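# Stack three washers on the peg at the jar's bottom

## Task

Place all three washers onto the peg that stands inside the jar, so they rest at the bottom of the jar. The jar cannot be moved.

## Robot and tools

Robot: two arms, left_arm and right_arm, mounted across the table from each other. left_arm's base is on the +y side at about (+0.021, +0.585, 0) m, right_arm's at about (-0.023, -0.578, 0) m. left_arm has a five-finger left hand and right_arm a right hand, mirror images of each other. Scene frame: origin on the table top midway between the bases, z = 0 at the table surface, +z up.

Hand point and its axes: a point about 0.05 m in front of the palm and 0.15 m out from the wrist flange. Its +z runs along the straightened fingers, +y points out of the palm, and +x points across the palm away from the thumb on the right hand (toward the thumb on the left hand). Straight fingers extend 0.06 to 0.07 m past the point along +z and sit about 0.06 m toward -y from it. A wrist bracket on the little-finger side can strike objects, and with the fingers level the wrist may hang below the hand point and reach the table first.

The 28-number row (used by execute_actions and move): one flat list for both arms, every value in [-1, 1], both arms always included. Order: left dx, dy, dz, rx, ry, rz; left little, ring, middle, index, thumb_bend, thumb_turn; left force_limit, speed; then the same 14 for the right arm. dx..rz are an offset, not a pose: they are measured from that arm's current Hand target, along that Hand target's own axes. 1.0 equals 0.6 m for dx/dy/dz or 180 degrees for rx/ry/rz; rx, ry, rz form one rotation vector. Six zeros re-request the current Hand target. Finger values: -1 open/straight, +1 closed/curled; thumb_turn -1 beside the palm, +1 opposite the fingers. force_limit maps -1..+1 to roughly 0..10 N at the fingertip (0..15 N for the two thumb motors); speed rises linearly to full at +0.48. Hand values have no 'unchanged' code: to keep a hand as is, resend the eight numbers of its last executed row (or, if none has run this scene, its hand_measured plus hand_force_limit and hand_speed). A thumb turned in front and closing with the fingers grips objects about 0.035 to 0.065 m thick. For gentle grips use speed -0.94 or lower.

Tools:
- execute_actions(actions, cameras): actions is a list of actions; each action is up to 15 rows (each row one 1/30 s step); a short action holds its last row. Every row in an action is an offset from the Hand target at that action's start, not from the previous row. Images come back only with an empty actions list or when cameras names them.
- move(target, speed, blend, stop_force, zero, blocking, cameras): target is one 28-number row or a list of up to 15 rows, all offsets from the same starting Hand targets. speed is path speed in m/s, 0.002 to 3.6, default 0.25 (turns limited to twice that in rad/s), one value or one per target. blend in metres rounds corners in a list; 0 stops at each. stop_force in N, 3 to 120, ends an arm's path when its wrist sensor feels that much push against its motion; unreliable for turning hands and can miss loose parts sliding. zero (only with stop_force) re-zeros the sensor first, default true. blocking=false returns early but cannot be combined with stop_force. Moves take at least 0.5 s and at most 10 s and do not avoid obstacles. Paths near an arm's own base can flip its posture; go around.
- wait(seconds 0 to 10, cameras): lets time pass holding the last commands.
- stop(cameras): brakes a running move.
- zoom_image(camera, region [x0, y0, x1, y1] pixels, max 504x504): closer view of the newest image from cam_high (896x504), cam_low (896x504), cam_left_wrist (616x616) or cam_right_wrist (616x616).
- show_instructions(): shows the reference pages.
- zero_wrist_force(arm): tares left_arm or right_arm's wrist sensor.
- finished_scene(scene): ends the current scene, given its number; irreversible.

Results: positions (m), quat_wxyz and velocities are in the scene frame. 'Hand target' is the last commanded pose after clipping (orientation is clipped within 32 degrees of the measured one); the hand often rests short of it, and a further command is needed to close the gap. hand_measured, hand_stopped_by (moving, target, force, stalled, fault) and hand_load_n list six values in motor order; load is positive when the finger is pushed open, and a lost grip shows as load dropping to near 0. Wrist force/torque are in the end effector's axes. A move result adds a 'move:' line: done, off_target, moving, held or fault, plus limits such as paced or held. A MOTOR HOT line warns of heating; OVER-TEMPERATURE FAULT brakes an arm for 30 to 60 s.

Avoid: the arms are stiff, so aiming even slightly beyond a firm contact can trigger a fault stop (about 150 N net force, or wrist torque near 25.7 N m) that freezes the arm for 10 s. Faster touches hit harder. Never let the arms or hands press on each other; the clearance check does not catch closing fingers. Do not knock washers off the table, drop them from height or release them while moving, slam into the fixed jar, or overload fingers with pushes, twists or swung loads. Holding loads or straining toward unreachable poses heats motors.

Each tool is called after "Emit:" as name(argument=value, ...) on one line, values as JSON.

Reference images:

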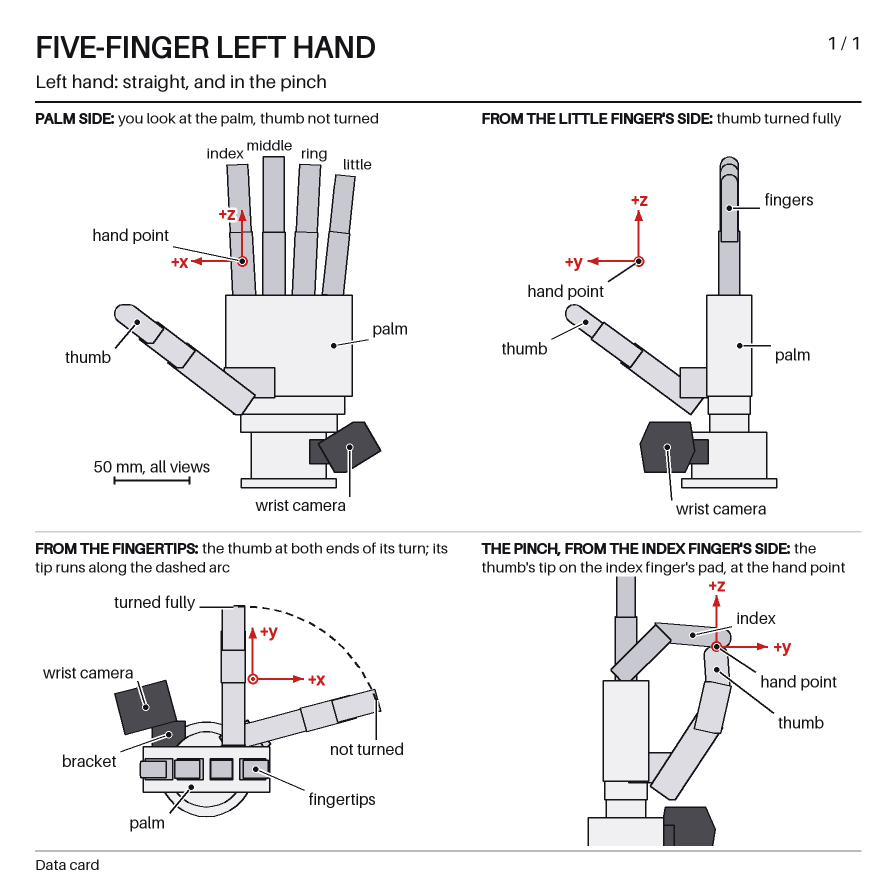

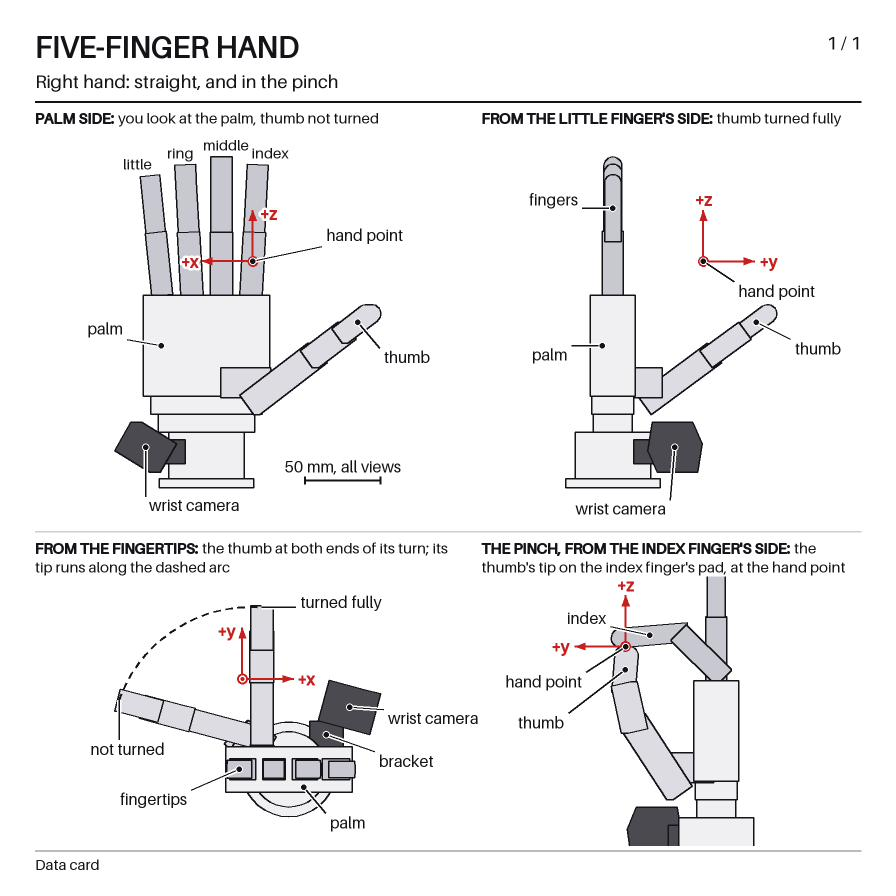

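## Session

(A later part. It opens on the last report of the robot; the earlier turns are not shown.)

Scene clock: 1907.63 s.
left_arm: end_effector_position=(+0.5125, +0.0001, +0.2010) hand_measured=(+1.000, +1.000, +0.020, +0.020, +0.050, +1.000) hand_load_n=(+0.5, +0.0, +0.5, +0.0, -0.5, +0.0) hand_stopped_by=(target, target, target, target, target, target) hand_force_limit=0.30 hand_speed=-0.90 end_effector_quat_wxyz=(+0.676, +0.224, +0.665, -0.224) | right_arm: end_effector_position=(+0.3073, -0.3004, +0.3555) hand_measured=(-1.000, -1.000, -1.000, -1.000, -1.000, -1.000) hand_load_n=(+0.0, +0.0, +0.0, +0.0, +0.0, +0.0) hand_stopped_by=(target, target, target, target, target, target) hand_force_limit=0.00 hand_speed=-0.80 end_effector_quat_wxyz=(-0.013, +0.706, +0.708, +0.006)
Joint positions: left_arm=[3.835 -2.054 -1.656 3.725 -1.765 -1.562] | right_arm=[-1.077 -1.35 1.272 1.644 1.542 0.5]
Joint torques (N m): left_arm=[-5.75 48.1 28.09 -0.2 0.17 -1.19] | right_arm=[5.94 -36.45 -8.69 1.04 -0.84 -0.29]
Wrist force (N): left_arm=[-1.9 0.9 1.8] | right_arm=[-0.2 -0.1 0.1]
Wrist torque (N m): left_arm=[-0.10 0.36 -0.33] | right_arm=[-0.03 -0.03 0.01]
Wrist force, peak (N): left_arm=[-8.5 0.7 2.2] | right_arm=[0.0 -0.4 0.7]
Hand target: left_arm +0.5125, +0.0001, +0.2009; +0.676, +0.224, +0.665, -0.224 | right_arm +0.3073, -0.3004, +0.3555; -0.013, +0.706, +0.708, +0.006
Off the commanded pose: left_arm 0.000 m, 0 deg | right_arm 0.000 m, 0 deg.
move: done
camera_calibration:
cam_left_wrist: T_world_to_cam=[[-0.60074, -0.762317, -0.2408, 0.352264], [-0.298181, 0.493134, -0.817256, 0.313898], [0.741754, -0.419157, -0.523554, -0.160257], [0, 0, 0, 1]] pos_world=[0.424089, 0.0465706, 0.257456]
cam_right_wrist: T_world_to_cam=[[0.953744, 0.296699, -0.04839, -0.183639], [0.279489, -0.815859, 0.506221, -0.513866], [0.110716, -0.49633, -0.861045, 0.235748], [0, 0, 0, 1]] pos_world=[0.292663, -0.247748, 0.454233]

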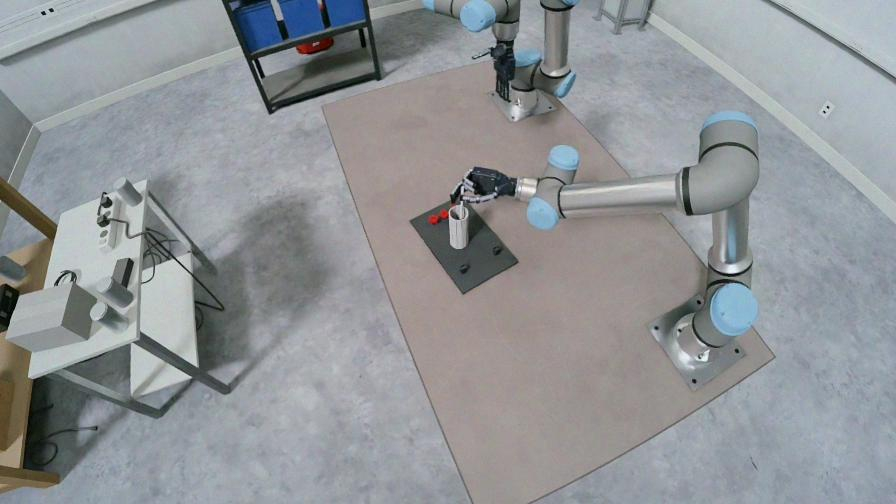

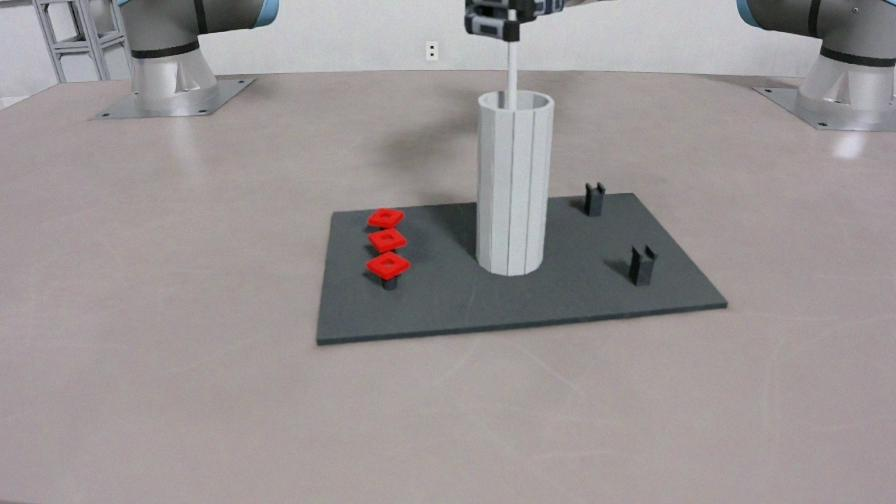

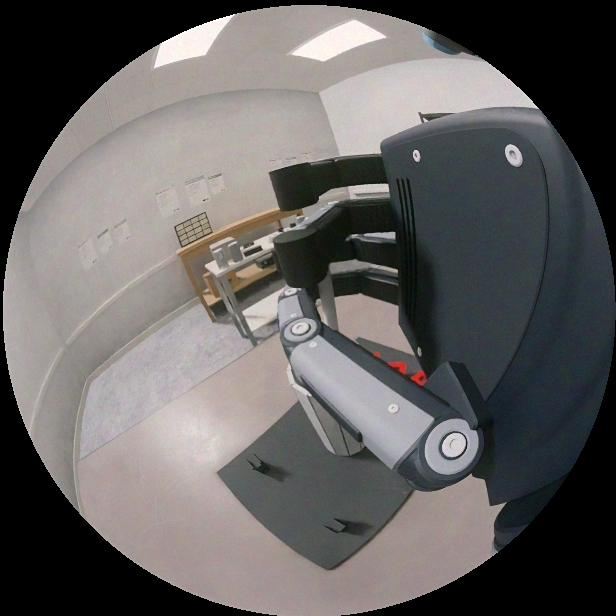

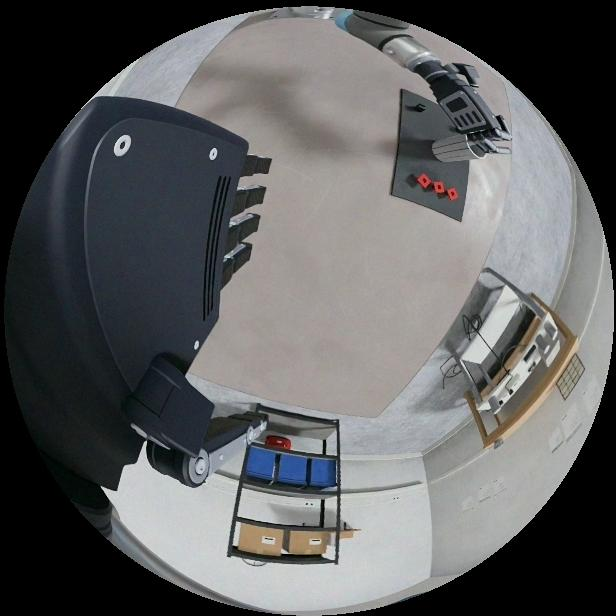

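Emit:
move(target=[0,0,0,0,0,0,1,1,-0.1,-0.1,-0.15,1,0.3,-0.8,0,0,0,0,0,0,-1,-1,-1,-1,-1,-1,0,-0.8], speed=0.02, cameras=["cam_low", "cam_high"])

Emit:
zoom_image(camera="cam_low", region=[440, 0, 600, 150])

Emit:
zoom_image(camera="cam_high", region=[420, 160, 500, 260])

Scene clock: 1922.90 s.
left_arm: end_effector_position=(+0.5125, +0.0001, +0.2010) hand_measured=(+1.000, +1.000, -0.100, -0.100, -0.150, +1.000) hand_load_n=(+0.0, +0.0, +0.0, +0.0, +0.0, +0.0) hand_stopped_by=(target, target, target, target, target, target) hand_force_limit=0.30 hand_speed=-0.80 end_effector_quat_wxyz=(+0.676, +0.224, +0.665, -0.224) | right_arm: end_effector_position=(+0.3073, -0.3004, +0.3555) hand_measured=(-1.000, -1.000, -1.000, -1.000, -1.000, -1.000) hand_load_n=(+0.0, +0.0, +0.0, +0.0, +0.0, +0.0) hand_stopped_by=(target, target, target, target, target, target) hand_force_limit=0.00 hand_speed=-0.80 end_effector_quat_wxyz=(-0.013, +0.706, +0.708, +0.006)
Joint positions: left_arm=[3.835 -2.054 -1.656 3.725 -1.765 -1.562] | right_arm=[-1.077 -1.35 1.272 1.644 1.542 0.5]
Joint torques (N m): left_arm=[-9.29 37.88 18.27 3.46 -1.13 -0.14] | right_arm=[6.58 -36.34 -8.36 1.21 -0.73 -0.46]
Wrist force (N): left_arm=[-1.8 1.0 1.6] | right_arm=[0.1 -0.2 0.1]
Wrist torque (N m): left_arm=[-0.11 0.37 -0.34] | right_arm=[-0.03 -0.05 0.03]
Wrist force, peak (N): left_arm=[-2.1 1.0 2.0] | right_arm=[0.4 -0.1 0.7]
Hand target: left_arm +0.5125, +0.0001, +0.2009; +0.676, +0.224, +0.665, -0.224 | right_arm +0.3073, -0.3004, +0.3555; -0.013, +0.706, +0.708, +0.006
Off the commanded pose: left_arm 0.000 m, 0 deg | right_arm 0.000 m, 0 deg.
move: done
Images, in order (width x height): cam_high 896x504, cam_low 896x504.

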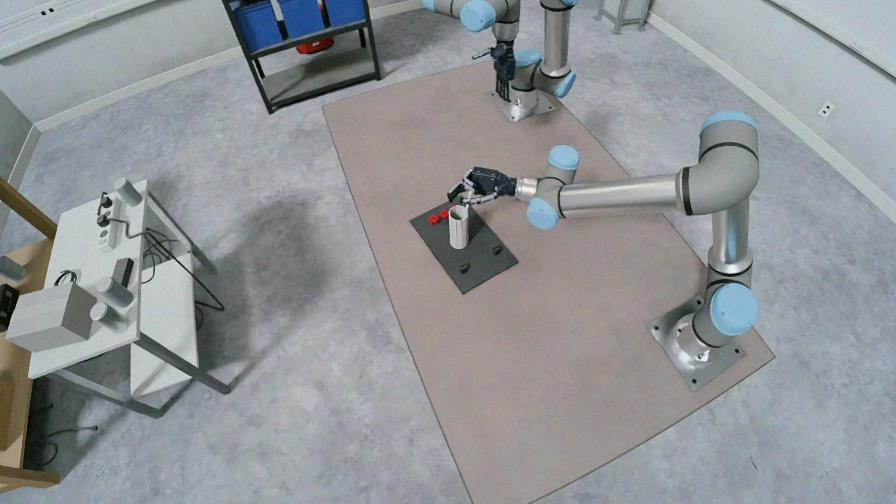

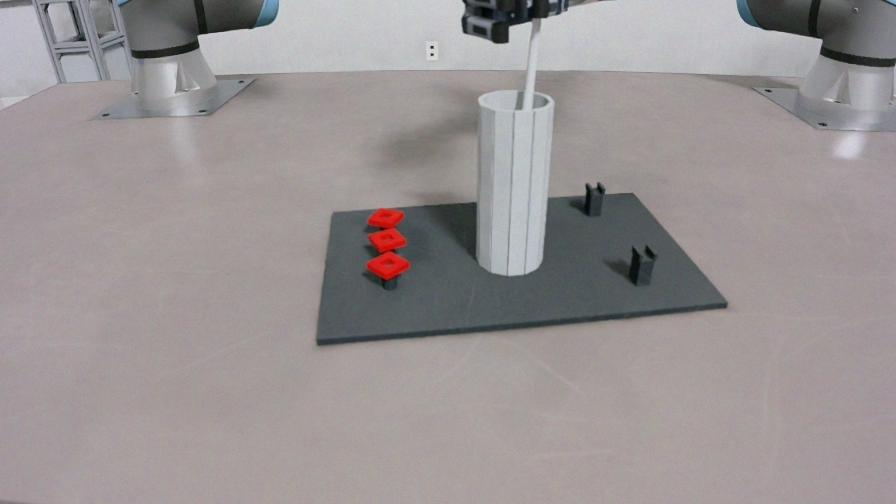

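Scaled by 3.150.

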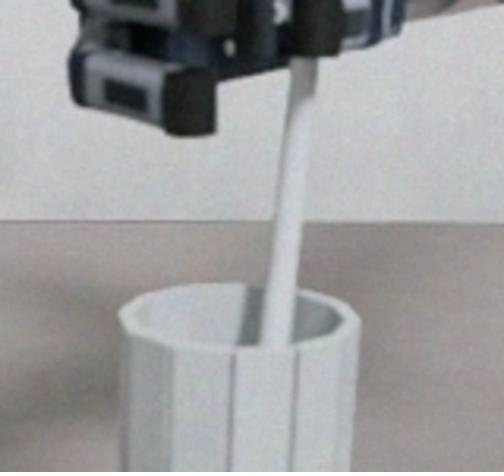

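Scaled by 5.040.

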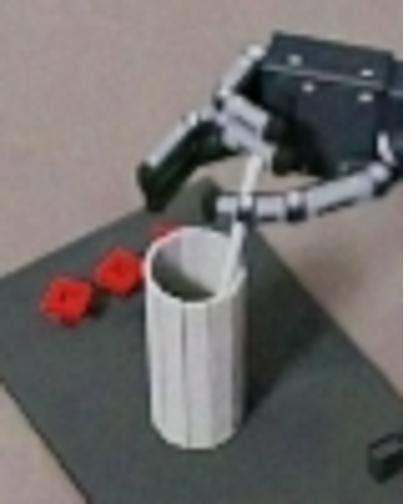

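Emit:
move(target=[0,0,0,0,0,0,1,1,-0.5,-0.5,-0.7,1,0.3,-0.5,0,0,0,0,0,0,-1,-1,-1,-1,-1,-1,0,-0.8], speed=0.02, cameras=["cam_low", "cam_high"])

Emit:
zoom_image(camera="cam_low", region=[440, 0, 600, 150])

Emit:
zoom_image(camera="cam_high", region=[420, 160, 500, 260])

Scene clock: 1947.80 s.
left_arm: end_effector_position=(+0.5125, +0.0001, +0.2009) hand_measured=(+1.000, +1.000, -0.500, -0.500, -0.700, +1.000) hand_load_n=(+0.0, +0.0, +0.0, +0.0, +0.0, +0.5) hand_stopped_by=(target, target, target, target, target, target) hand_force_limit=0.30 hand_speed=-0.50 end_effector_quat_wxyz=(+0.676, +0.224, +0.665, -0.224) | right_arm: end_effector_position=(+0.3073, -0.3004, +0.3555) hand_measured=(-1.000, -1.000, -1.000, -1.000, -1.000, -1.000) hand_load_n=(+0.0, +0.0, +0.0, +0.0, +0.0, +0.0) hand_stopped_by=(target, target, target, target, target, target) hand_force_limit=0.00 hand_speed=-0.80 end_effector_quat_wxyz=(-0.013, +0.706, +0.708, +0.006)
Joint positions: left_arm=[3.835 -2.054 -1.656 3.725 -1.765 -1.562] | right_arm=[-1.077 -1.35 1.272 1.644 1.542 0.5]
Joint torques (N m): left_arm=[-8.69 37.36 14.57 3.49 -0.98 0.61] | right_arm=[5.8 -36.63 -8.32 1.13 -1.02 -0.49]
Wrist force (N): left_arm=[-1.7 1.0 1.9] | right_arm=[0.0 0.0 0.1]
Wrist torque (N m): left_arm=[-0.12 0.36 -0.33] | right_arm=[0.00 -0.04 0.04]
Wrist force, peak (N): left_arm=[-1.9 1.1 2.2] | right_arm=[0.3 0.1 0.8]
Hand target: left_arm +0.5125, +0.0001, +0.2009; +0.676, +0.224, +0.665, -0.224 | right_arm +0.3073, -0.3004, +0.3555; -0.013, +0.706, +0.708, +0.006
Off the commanded pose: left_arm 0.000 m, 0 deg | right_arm 0.000 m, 0 deg.
move: done
Images, in order (width x height): cam_high 896x504, cam_low 896x504.

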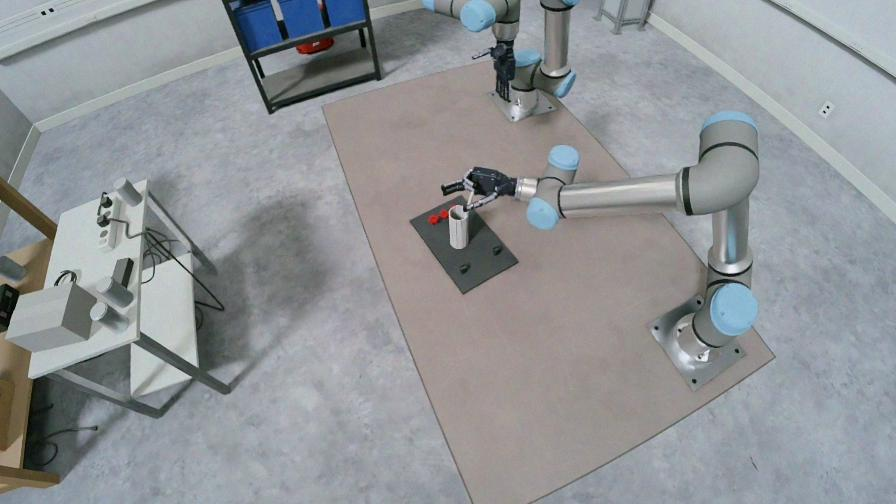

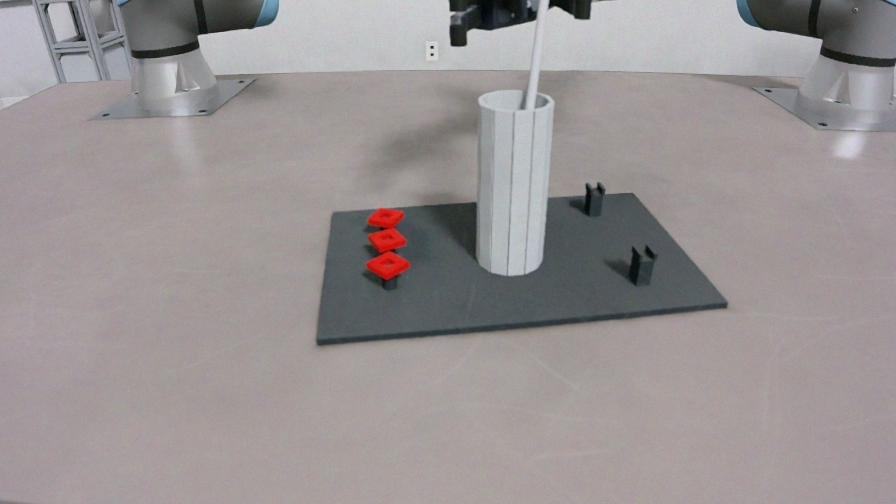

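Scaled by 3.150.

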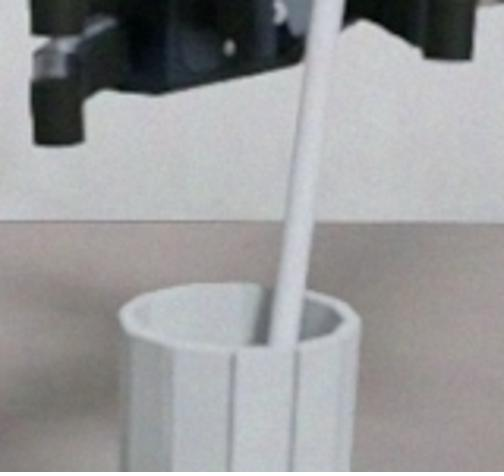

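Scaled by 5.040.

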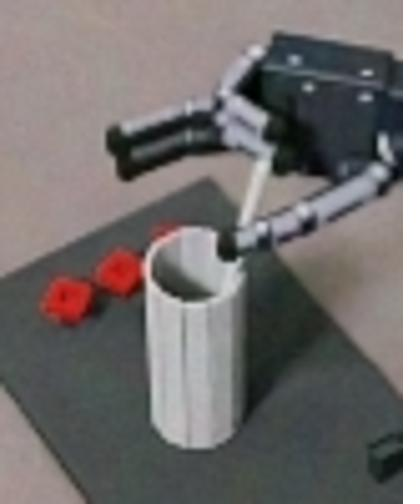

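Emit:
move(target=[[0,0,-0.08,0,0,0,1,1,-0.5,-0.5,-0.7,1,0.3,-0.5,0,0,0,0,0,0,-1,-1,-1,-1,-1,-1,0,-0.8],[0,0,-0.25,0,0,0,1,1,-0.5,-0.5,-0.7,1,0.3,-0.5,0,0,0,0,0,0,-1,-1,-1,-1,-1,-1,0,-0.8]], speed=[0.03,0.1], cameras=["all"])

Emit:
zoom_image(camera="cam_low", region=[440, 0, 600, 150])

Emit:
zoom_image(camera="cam_high", region=[420, 160, 500, 260])

Emit:
zoom_image(camera="cam_right_wrist", region=[390, 60, 530, 220])

Scene clock: 1974.80 s.
left_arm: end_effector_position=(+0.3926, +0.0902, +0.1988) hand_measured=(+1.000, +1.000, -0.500, -0.500, -0.700, +1.000) hand_load_n=(+0.0, +0.0, +0.0, +0.0, +0.0, +0.0) hand_stopped_by=(target, target, target, target, target, target) hand_force_limit=0.30 hand_speed=-0.50 end_effector_quat_wxyz=(+0.676, +0.224, +0.665, -0.224) | right_arm: end_effector_position=(+0.3073, -0.3004, +0.3555) hand_measured=(-1.000, -1.000, -1.000, -1.000, -1.000, -1.000) hand_load_n=(+0.0, +0.0, +0.0, +0.0, +0.0, +0.0) hand_stopped_by=(target, target, target, target, target, target) hand_force_limit=0.00 hand_speed=-0.80 end_effector_quat_wxyz=(-0.013, +0.706, +0.708, +0.006)
Joint positions: left_arm=[3.761 -1.788 -2.052 3.855 -1.839 -1.561] | right_arm=[-1.077 -1.35 1.272 1.644 1.542 0.5]
Joint torques (N m): left_arm=[10.48 21.23 23.83 -0.43 1.87 1.16] | right_arm=[6.19 -36.07 -8.11 1.11 -0.87 -0.61]
Wrist force (N): left_arm=[-1.6 0.8 1.8] | right_arm=[0.4 -0.1 0.3]
Wrist torque (N m): left_arm=[-0.14 0.34 -0.37] | right_arm=[-0.02 -0.11 0.05]
Wrist force, peak (N): left_arm=[-1.7 0.9 2.9] | right_arm=[0.4 -0.5 0.4]
Hand target: left_arm +0.3926, +0.0903, +0.1988; +0.676, +0.224, +0.665, -0.224 | right_arm +0.3073, -0.3004, +0.3555; -0.013, +0.706, +0.708, +0.006
Off the commanded pose: left_arm 0.000 m, 0 deg | right_arm 0.000 m, 0 deg.
move: done
camera_calibration:
cam_left_wrist: T_world_to_cam=[[-0.600751, -0.762299, -0.240829, 0.348399], [-0.298159, 0.493162, -0.817247, 0.231904], [0.741754, -0.419157, -0.523554, -0.0347064], [0, 0, 0, 1]] pos_world=[0.304189, 0.136671, 0.255256]
cam_right_wrist: T_world_to_cam=[[0.953744, 0.296699, -0.04839, -0.183639], [0.279489, -0.815859, 0.506221, -0.513866], [0.110716, -0.49633, -0.861045, 0.235748], [0, 0, 0, 1]] pos_world=[0.292663, -0.247748, 0.454233]

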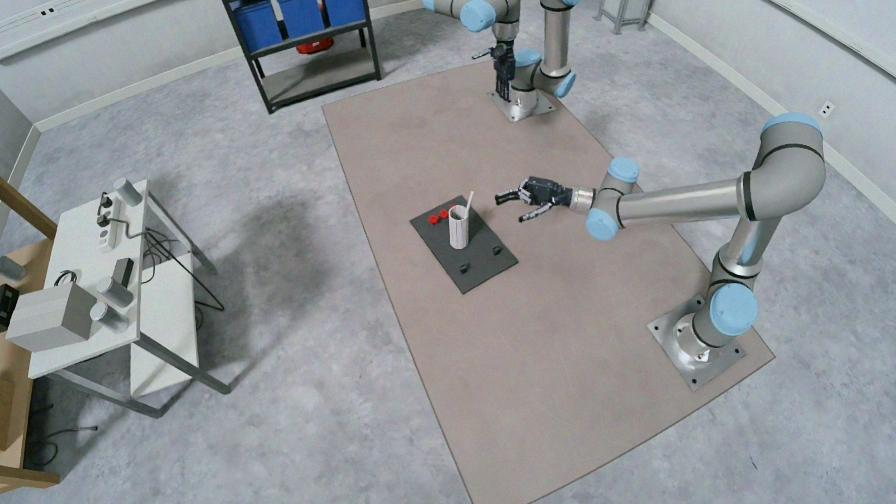

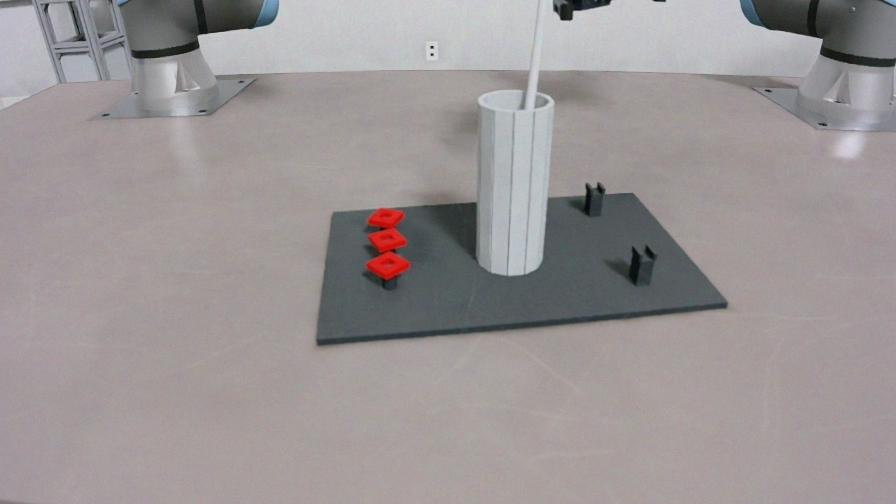

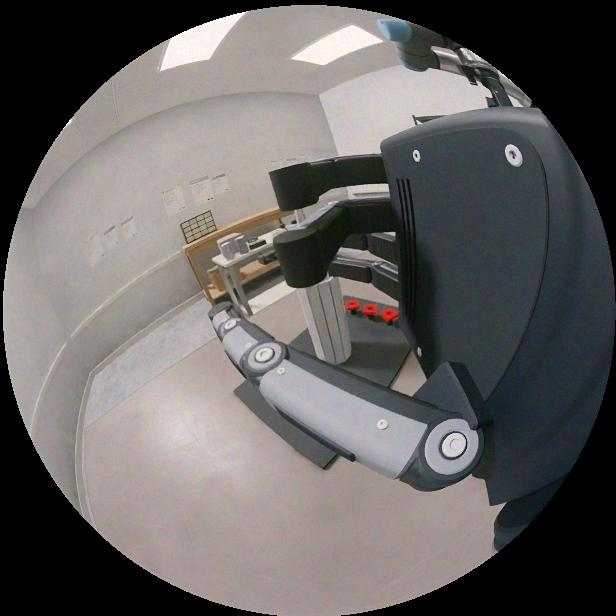

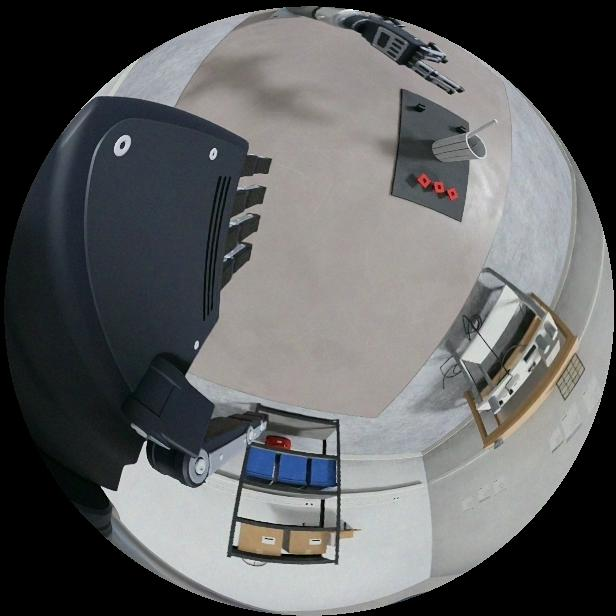

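Scaled by 3.150.

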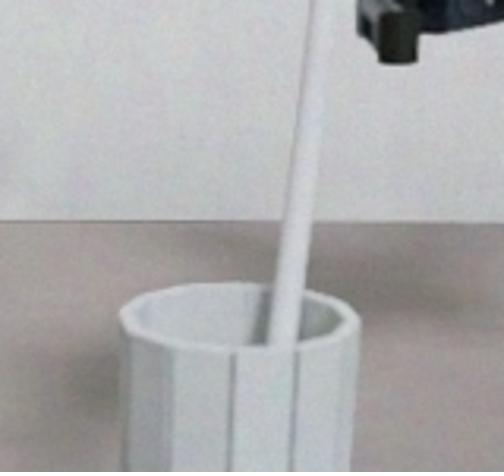

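Scaled by 5.040.

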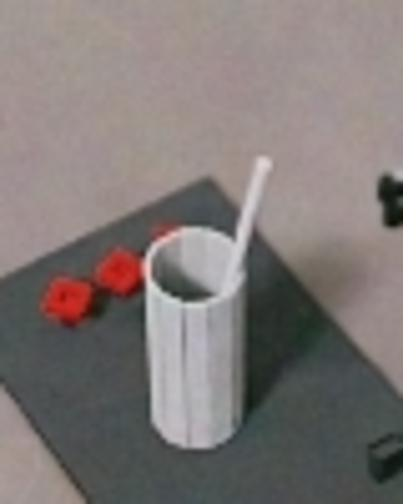

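Scaled by 3.150 from the camera's 616x616 image, which has a finer 880x880 frame.

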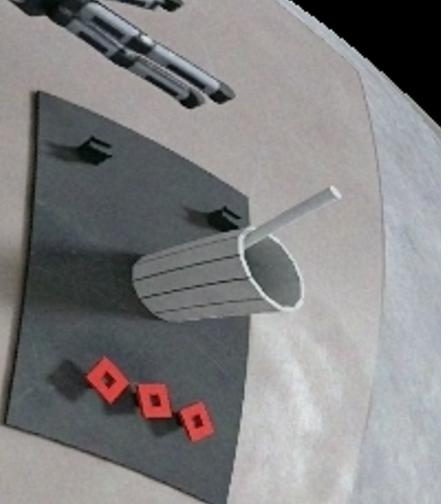

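Emit:
move(target=[0,0,0,0,0,0,1,1,-0.5,-0.5,-0.7,1,0.3,-0.5,0.0612,0.3235,0.2245,0.1865,0.1912,0.4728,1,1,0.2,0.2,-0.6,1,0,0], speed=0.3, cameras=["all"])

Emit:
zoom_image(camera="cam_low", region=[80, 20, 300, 200])

Emit:
zoom_image(camera="cam_right_wrist", region=[150, 150, 450, 450])

Scene clock: 2185.93 s.
left_arm: end_effector_position=(+0.3926, +0.0903, +0.1988) hand_measured=(+1.000, +1.000, -0.500, -0.500, -0.700, +1.000) hand_load_n=(+0.0, +0.0, +0.0, +0.0, +0.0, +0.0) hand_stopped_by=(target, target, target, target, target, target) hand_force_limit=0.30 hand_speed=-0.50 end_effector_quat_wxyz=(+0.676, +0.224, +0.665, -0.224) | right_arm: end_effector_position=(+0.5000, -0.2597, +0.2199) hand_measured=(+1.000, +1.000, +0.200, +0.200, -0.600, +1.000) hand_load_n=(+0.0, +0.0, +0.0, +0.0, +0.0, +0.0) hand_stopped_by=(target, target, target, target, target, target) hand_force_limit=0.00 hand_speed=0.00 end_effector_quat_wxyz=(-0.383, +0.924, +0.000, +0.000)
Joint positions: left_arm=[3.761 -1.788 -2.052 3.855 -1.839 -1.561] | right_arm=[-1.488 -0.859 0.951 1.39 0.789 1.697]
Joint torques (N m): left_arm=[10 18.16 26.79 -0.37 1.77 -0.65] | right_arm=[6.15 -55.12 -8.6 2.56 -1 0.84]
Wrist force (N): left_arm=[-1.6 0.8 1.9] | right_arm=[0.5 -2.1 0.8]
Wrist torque (N m): left_arm=[-0.15 0.33 -0.36] | right_arm=[-0.01 -0.20 -0.05]
Wrist force, peak (N): left_arm=[-1.9 1.0 2.4] | right_arm=[0.8 -2.2 1.1]
Hand target: left_arm +0.3926, +0.0903, +0.1988; +0.676, +0.224, +0.665, -0.224 | right_arm +0.5000, -0.2596, +0.2199; -0.383, +0.924, +0.000, +0.000
Off the commanded pose: left_arm 0.000 m, 0 deg | right_arm 0.000 m, 0 deg.
move: done
camera_calibration:
cam_left_wrist: T_world_to_cam=[[-0.60074, -0.762317, -0.2408, 0.348467], [-0.298181, 0.493134, -0.817256, 0.231867], [0.741754, -0.419157, -0.523554, -0.0346646], [0, 0, 0, 1]] pos_world=[0.304189, 0.136771, 0.255256]
cam_right_wrist: T_world_to_cam=[[0.294044, -0.641193, -0.708809, -0.154588], [-0.801801, -0.569132, 0.182219, 0.210092], [-0.520243, 0.514743, -0.681459, 0.656433], [0, 0, 0, 1]] pos_world=[0.555412, -0.317445, 0.299476]

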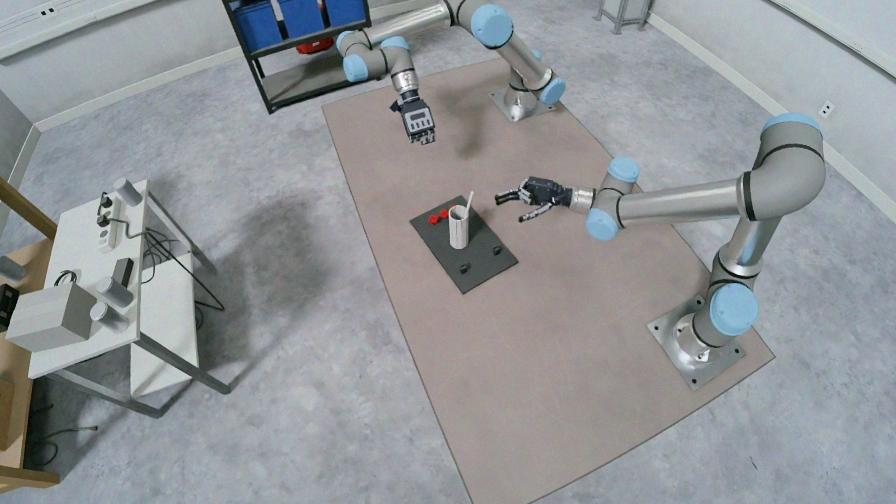

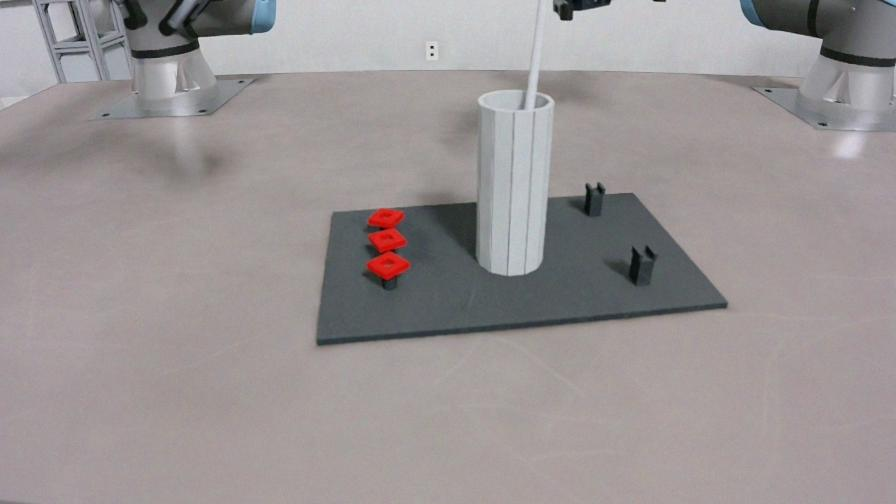

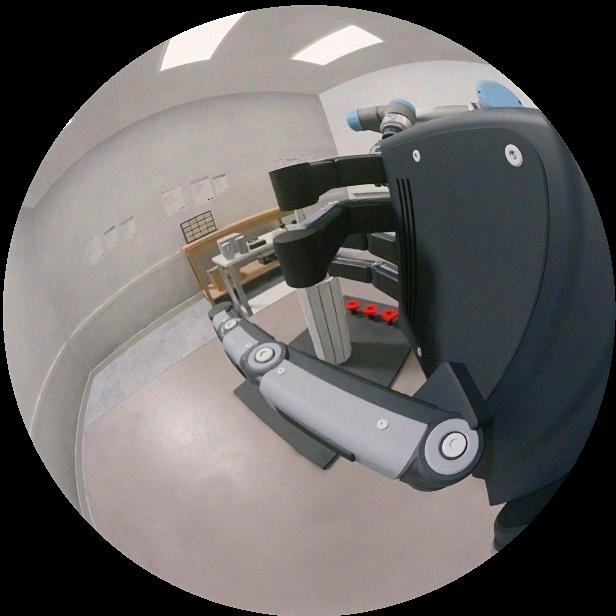

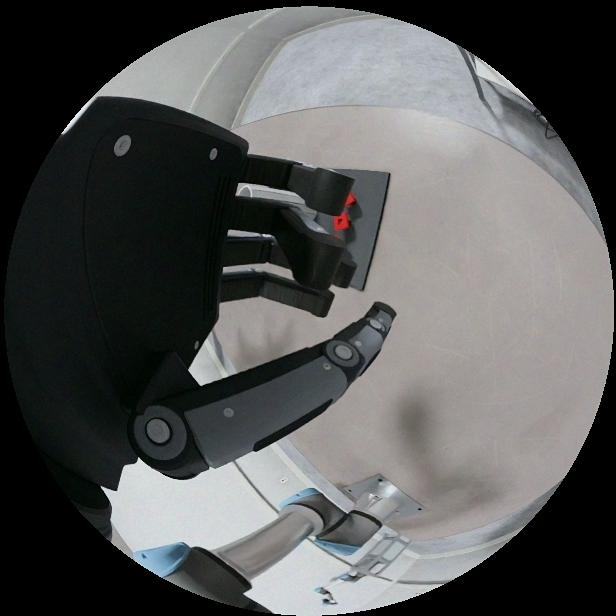

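Scaled by 2.291.

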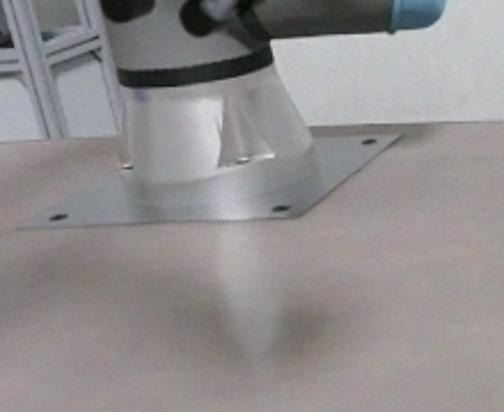

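Scaled by 1.680 from the camera's 616x616 image, which has a finer 880x880 frame.

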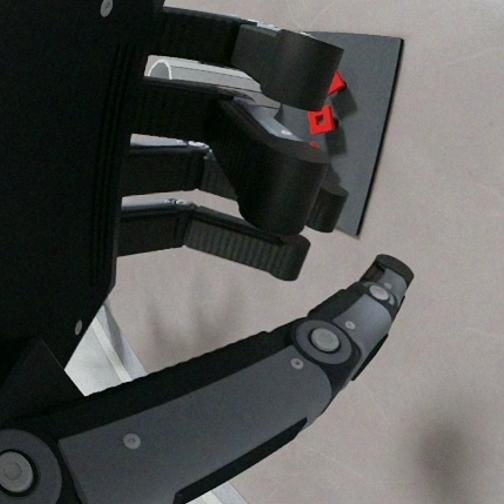

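Emit:
move(target=[0,0,0,0,0,0,1,1,-0.5,-0.5,-0.7,1,0.3,-0.5,0.0833,0.0472,0.1885,0,0,0,1,1,0.2,0.2,-0.6,1,0,0], speed=0.2, cameras=["cam_low"])

Emit:
zoom_image(camera="cam_low", region=[100, 20, 340, 260])

Scene clock: 2197.47 s.
left_arm: end_effector_position=(+0.3926, +0.0903, +0.1988) hand_measured=(+1.000, +1.000, -0.500, -0.500, -0.700, +1.000) hand_load_n=(+0.0, +0.0, +0.0, +0.0, +0.0, +0.0) hand_stopped_by=(target, target, target, target, target, target) hand_force_limit=0.30 hand_speed=-0.50 end_effector_quat_wxyz=(+0.676, +0.224, +0.665, -0.224) | right_arm: end_effector_position=(+0.5498, -0.1996, +0.1200) hand_measured=(+1.000, +1.000, +0.200, +0.200, -0.600, +1.000) hand_load_n=(+0.0, +0.0, +0.0, +0.0, +0.0, +0.0) hand_stopped_by=(target, target, target, target, target, target) hand_force_limit=0.00 hand_speed=0.00 end_effector_quat_wxyz=(-0.383, +0.924, +0.000, +0.000)
Joint positions: left_arm=[3.761 -1.788 -2.052 3.855 -1.839 -1.561] | right_arm=[-1.401 -0.614 0.744 1.267 0.8 1.819]
Joint torques (N m): left_arm=[10.19 17.61 26.81 -0.32 1.86 -0.62] | right_arm=[-9.2 -51.74 -14.11 1.03 -2.01 -2.16]
Wrist force (N): left_arm=[-1.5 0.7 2.2] | right_arm=[0.5 -2.0 0.8]
Wrist torque (N m): left_arm=[-0.19 0.35 -0.36] | right_arm=[0.00 -0.21 -0.08]
Wrist force, peak (N): left_arm=[-2.0 0.9 2.4] | right_arm=[1.3 -1.9 2.1]
Hand target: left_arm +0.3926, +0.0903, +0.1988; +0.676, +0.224, +0.665, -0.224 | right_arm +0.5499, -0.1996, +0.1200; -0.383, +0.924, +0.000, +0.000
Off the commanded pose: left_arm 0.000 m, 0 deg | right_arm 0.000 m, 0 deg.
move: done
Images, in order (width x height): cam_low 896x504.

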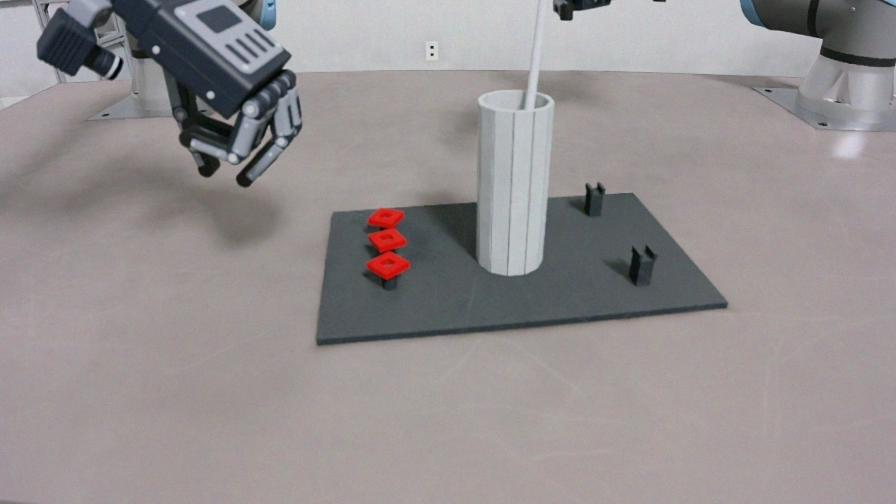

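Scaled by 2.100.

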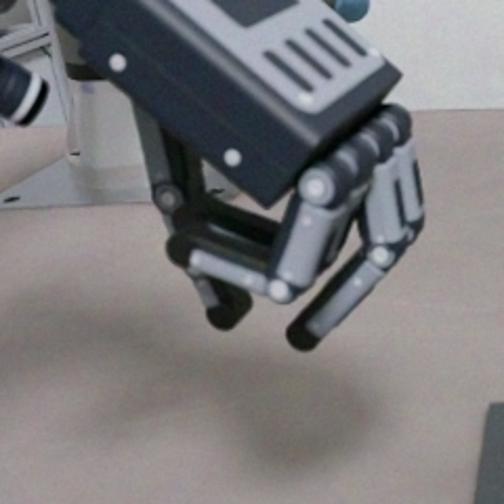

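Emit:
move(target=[0,0,0,0,0,0,1,1,-0.5,-0.5,-0.7,1,0.3,-0.5,0,0,0,0.0278,0,0,1,1,0.25,0.25,-0.85,1,0,0], speed=0.2, cameras=["cam_low"])

Emit:
zoom_image(camera="cam_low", region=[150, 60, 320, 230])

Emit:
move(target=[0,0,0,0,0,0,1,1,-0.5,-0.5,-0.7,1,0.3,-0.5,0,0,0,0,0,0,1,1,0.12,0.12,-1,1,0,0], speed=0.2, cameras=["cam_low"])

Emit:
zoom_image(camera="cam_low", region=[150, 60, 320, 230])

Scene clock: 2223.13 s.
left_arm: end_effector_position=(+0.3926, +0.0903, +0.1988) hand_measured=(+1.000, +1.000, -0.500, -0.500, -0.700, +1.000) hand_load_n=(+0.0, +0.0, -0.5, +0.0, +0.0, +0.0) hand_stopped_by=(target, target, target, target, target, target) hand_force_limit=0.30 hand_speed=-0.50 end_effector_quat_wxyz=(+0.676, +0.224, +0.665, -0.224) | right_arm: end_effector_position=(+0.5499, -0.1997, +0.1200) hand_measured=(+1.000, +1.000, +0.250, +0.250, -0.850, +1.000) hand_load_n=(+0.0, +0.0, +0.0, +0.0, +0.0, +0.0) hand_stopped_by=(target, target, target, target, target, target) hand_force_limit=0.00 hand_speed=0.00 end_effector_quat_wxyz=(-0.423, +0.906, +0.000, +0.000)
Joint positions: left_arm=[3.761 -1.788 -2.052 3.855 -1.839 -1.561] | right_arm=[-1.43 -0.631 0.807 1.22 0.71 1.799]
Joint torques (N m): left_arm=[9.75 18.39 26.8 -0.29 1.84 -0.57] | right_arm=[7.07 -50.22 -25.97 3.87 0.18 2.29]
Wrist force (N): left_arm=[-1.5 0.7 2.1] | right_arm=[0.6 -2.4 1.2]
Wrist torque (N m): left_arm=[-0.18 0.35 -0.36] | right_arm=[-0.05 -0.24 -0.04]
Wrist force, peak (N): left_arm=[-1.6 0.9 2.6] | right_arm=[0.5 -2.3 1.5]
Hand target: left_arm +0.3926, +0.0903, +0.1988; +0.676, +0.224, +0.665, -0.224 | right_arm +0.5499, -0.1996, +0.1200; -0.423, +0.906, +0.000, +0.000
Off the commanded pose: left_arm 0.000 m, 0 deg | right_arm 0.000 m, 0 deg.
move: done
Images, in order (width x height): cam_low 896x504.

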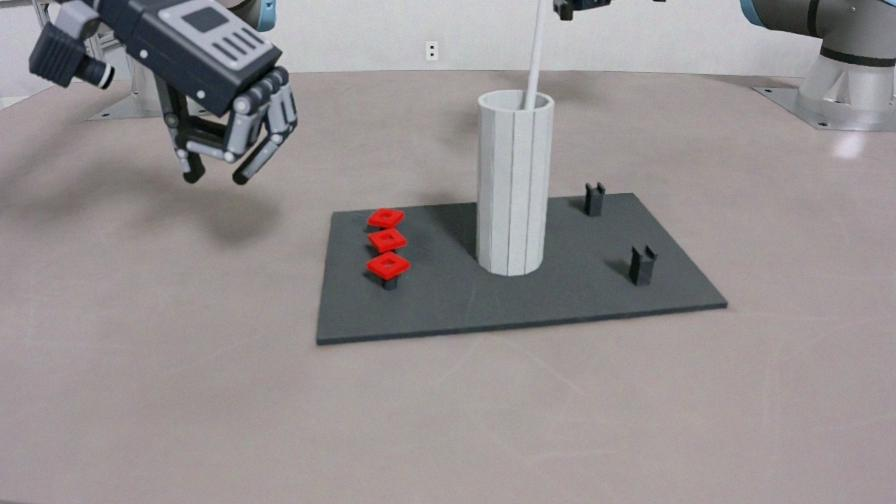

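Scaled by 2.965.

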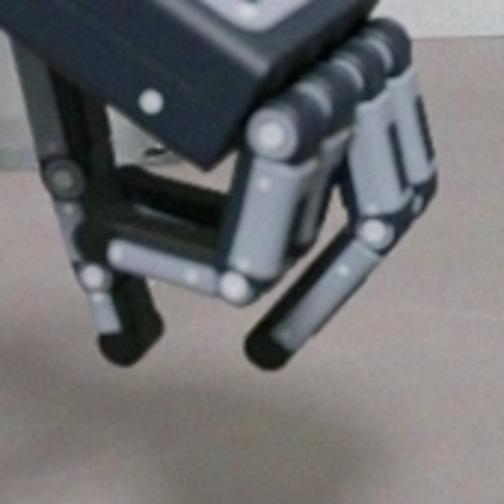

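Scene clock: 2223.63 s.
left_arm: end_effector_position=(+0.3926, +0.0903, +0.1988) hand_measured=(+1.000, +1.000, -0.500, -0.500, -0.700, +1.000) hand_load_n=(+0.0, +0.0, +0.0, +0.0, +0.0, +0.0) hand_stopped_by=(target, target, target, target, target, target) hand_force_limit=0.30 hand_speed=-0.50 end_effector_quat_wxyz=(+0.676, +0.224, +0.665, -0.224) | right_arm: end_effector_position=(+0.5499, -0.1996, +0.1200) hand_measured=(+1.000, +1.000, +0.120, +0.120, -1.000, +1.000) hand_load_n=(+0.0, +0.0, +0.0, +0.0, +0.0, +0.0) hand_stopped_by=(target, target, target, target, target, target) hand_force_limit=0.00 hand_speed=0.00 end_effector_quat_wxyz=(-0.423, +0.906, +0.000, +0.000)
Joint positions: left_arm=[3.761 -1.788 -2.052 3.855 -1.839 -1.561] | right_arm=[-1.43 -0.63 0.807 1.22 0.71 1.799]
Joint torques (N m): left_arm=[9.22 18.56 26.49 -0.21 1.8 -0.54] | right_arm=[7.62 -48.05 -27.2 3.69 -2.15 2.62]
Wrist force (N): left_arm=[-1.3 1.1 2.2] | right_arm=[0.8 -2.2 1.1]
Wrist torque (N m): left_arm=[-0.11 0.30 -0.36] | right_arm=[-0.01 -0.28 -0.03]
Wrist force, peak (N): left_arm=[-1.7 0.8 2.3] | right_arm=[0.8 -2.3 1.3]
Hand target: left_arm +0.3926, +0.0903, +0.1988; +0.676, +0.224, +0.665, -0.224 | right_arm +0.5499, -0.1996, +0.1200; -0.423, +0.906, +0.000, +0.000
Off the commanded pose: left_arm 0.000 m, 0 deg | right_arm 0.000 m, 0 deg.
move: done
Images, in order (width x height): cam_low 896x504.

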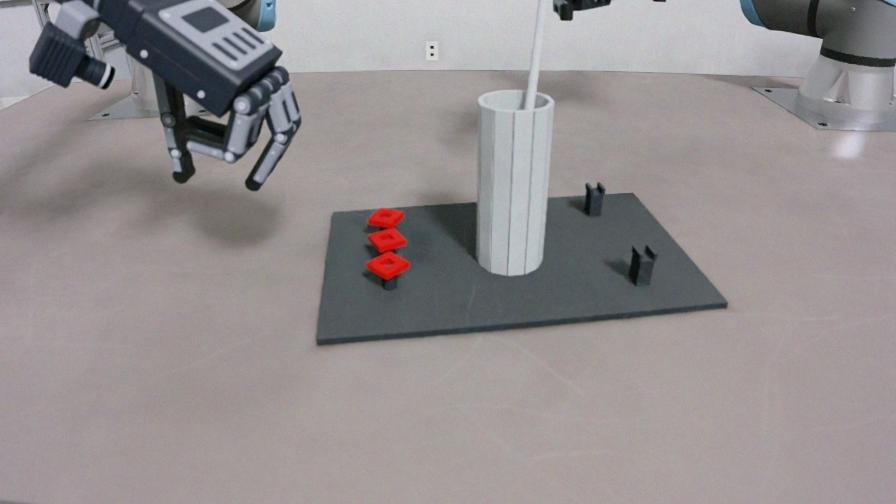

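Scaled by 2.965.

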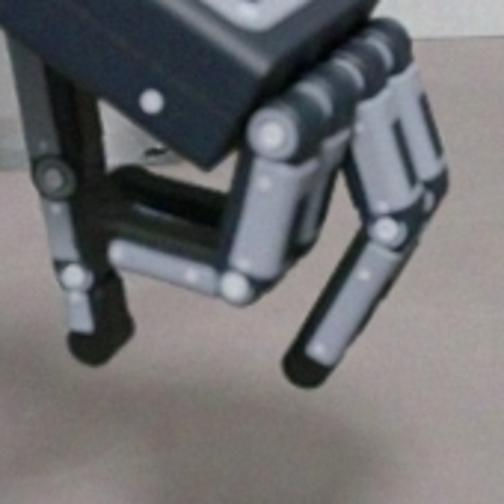

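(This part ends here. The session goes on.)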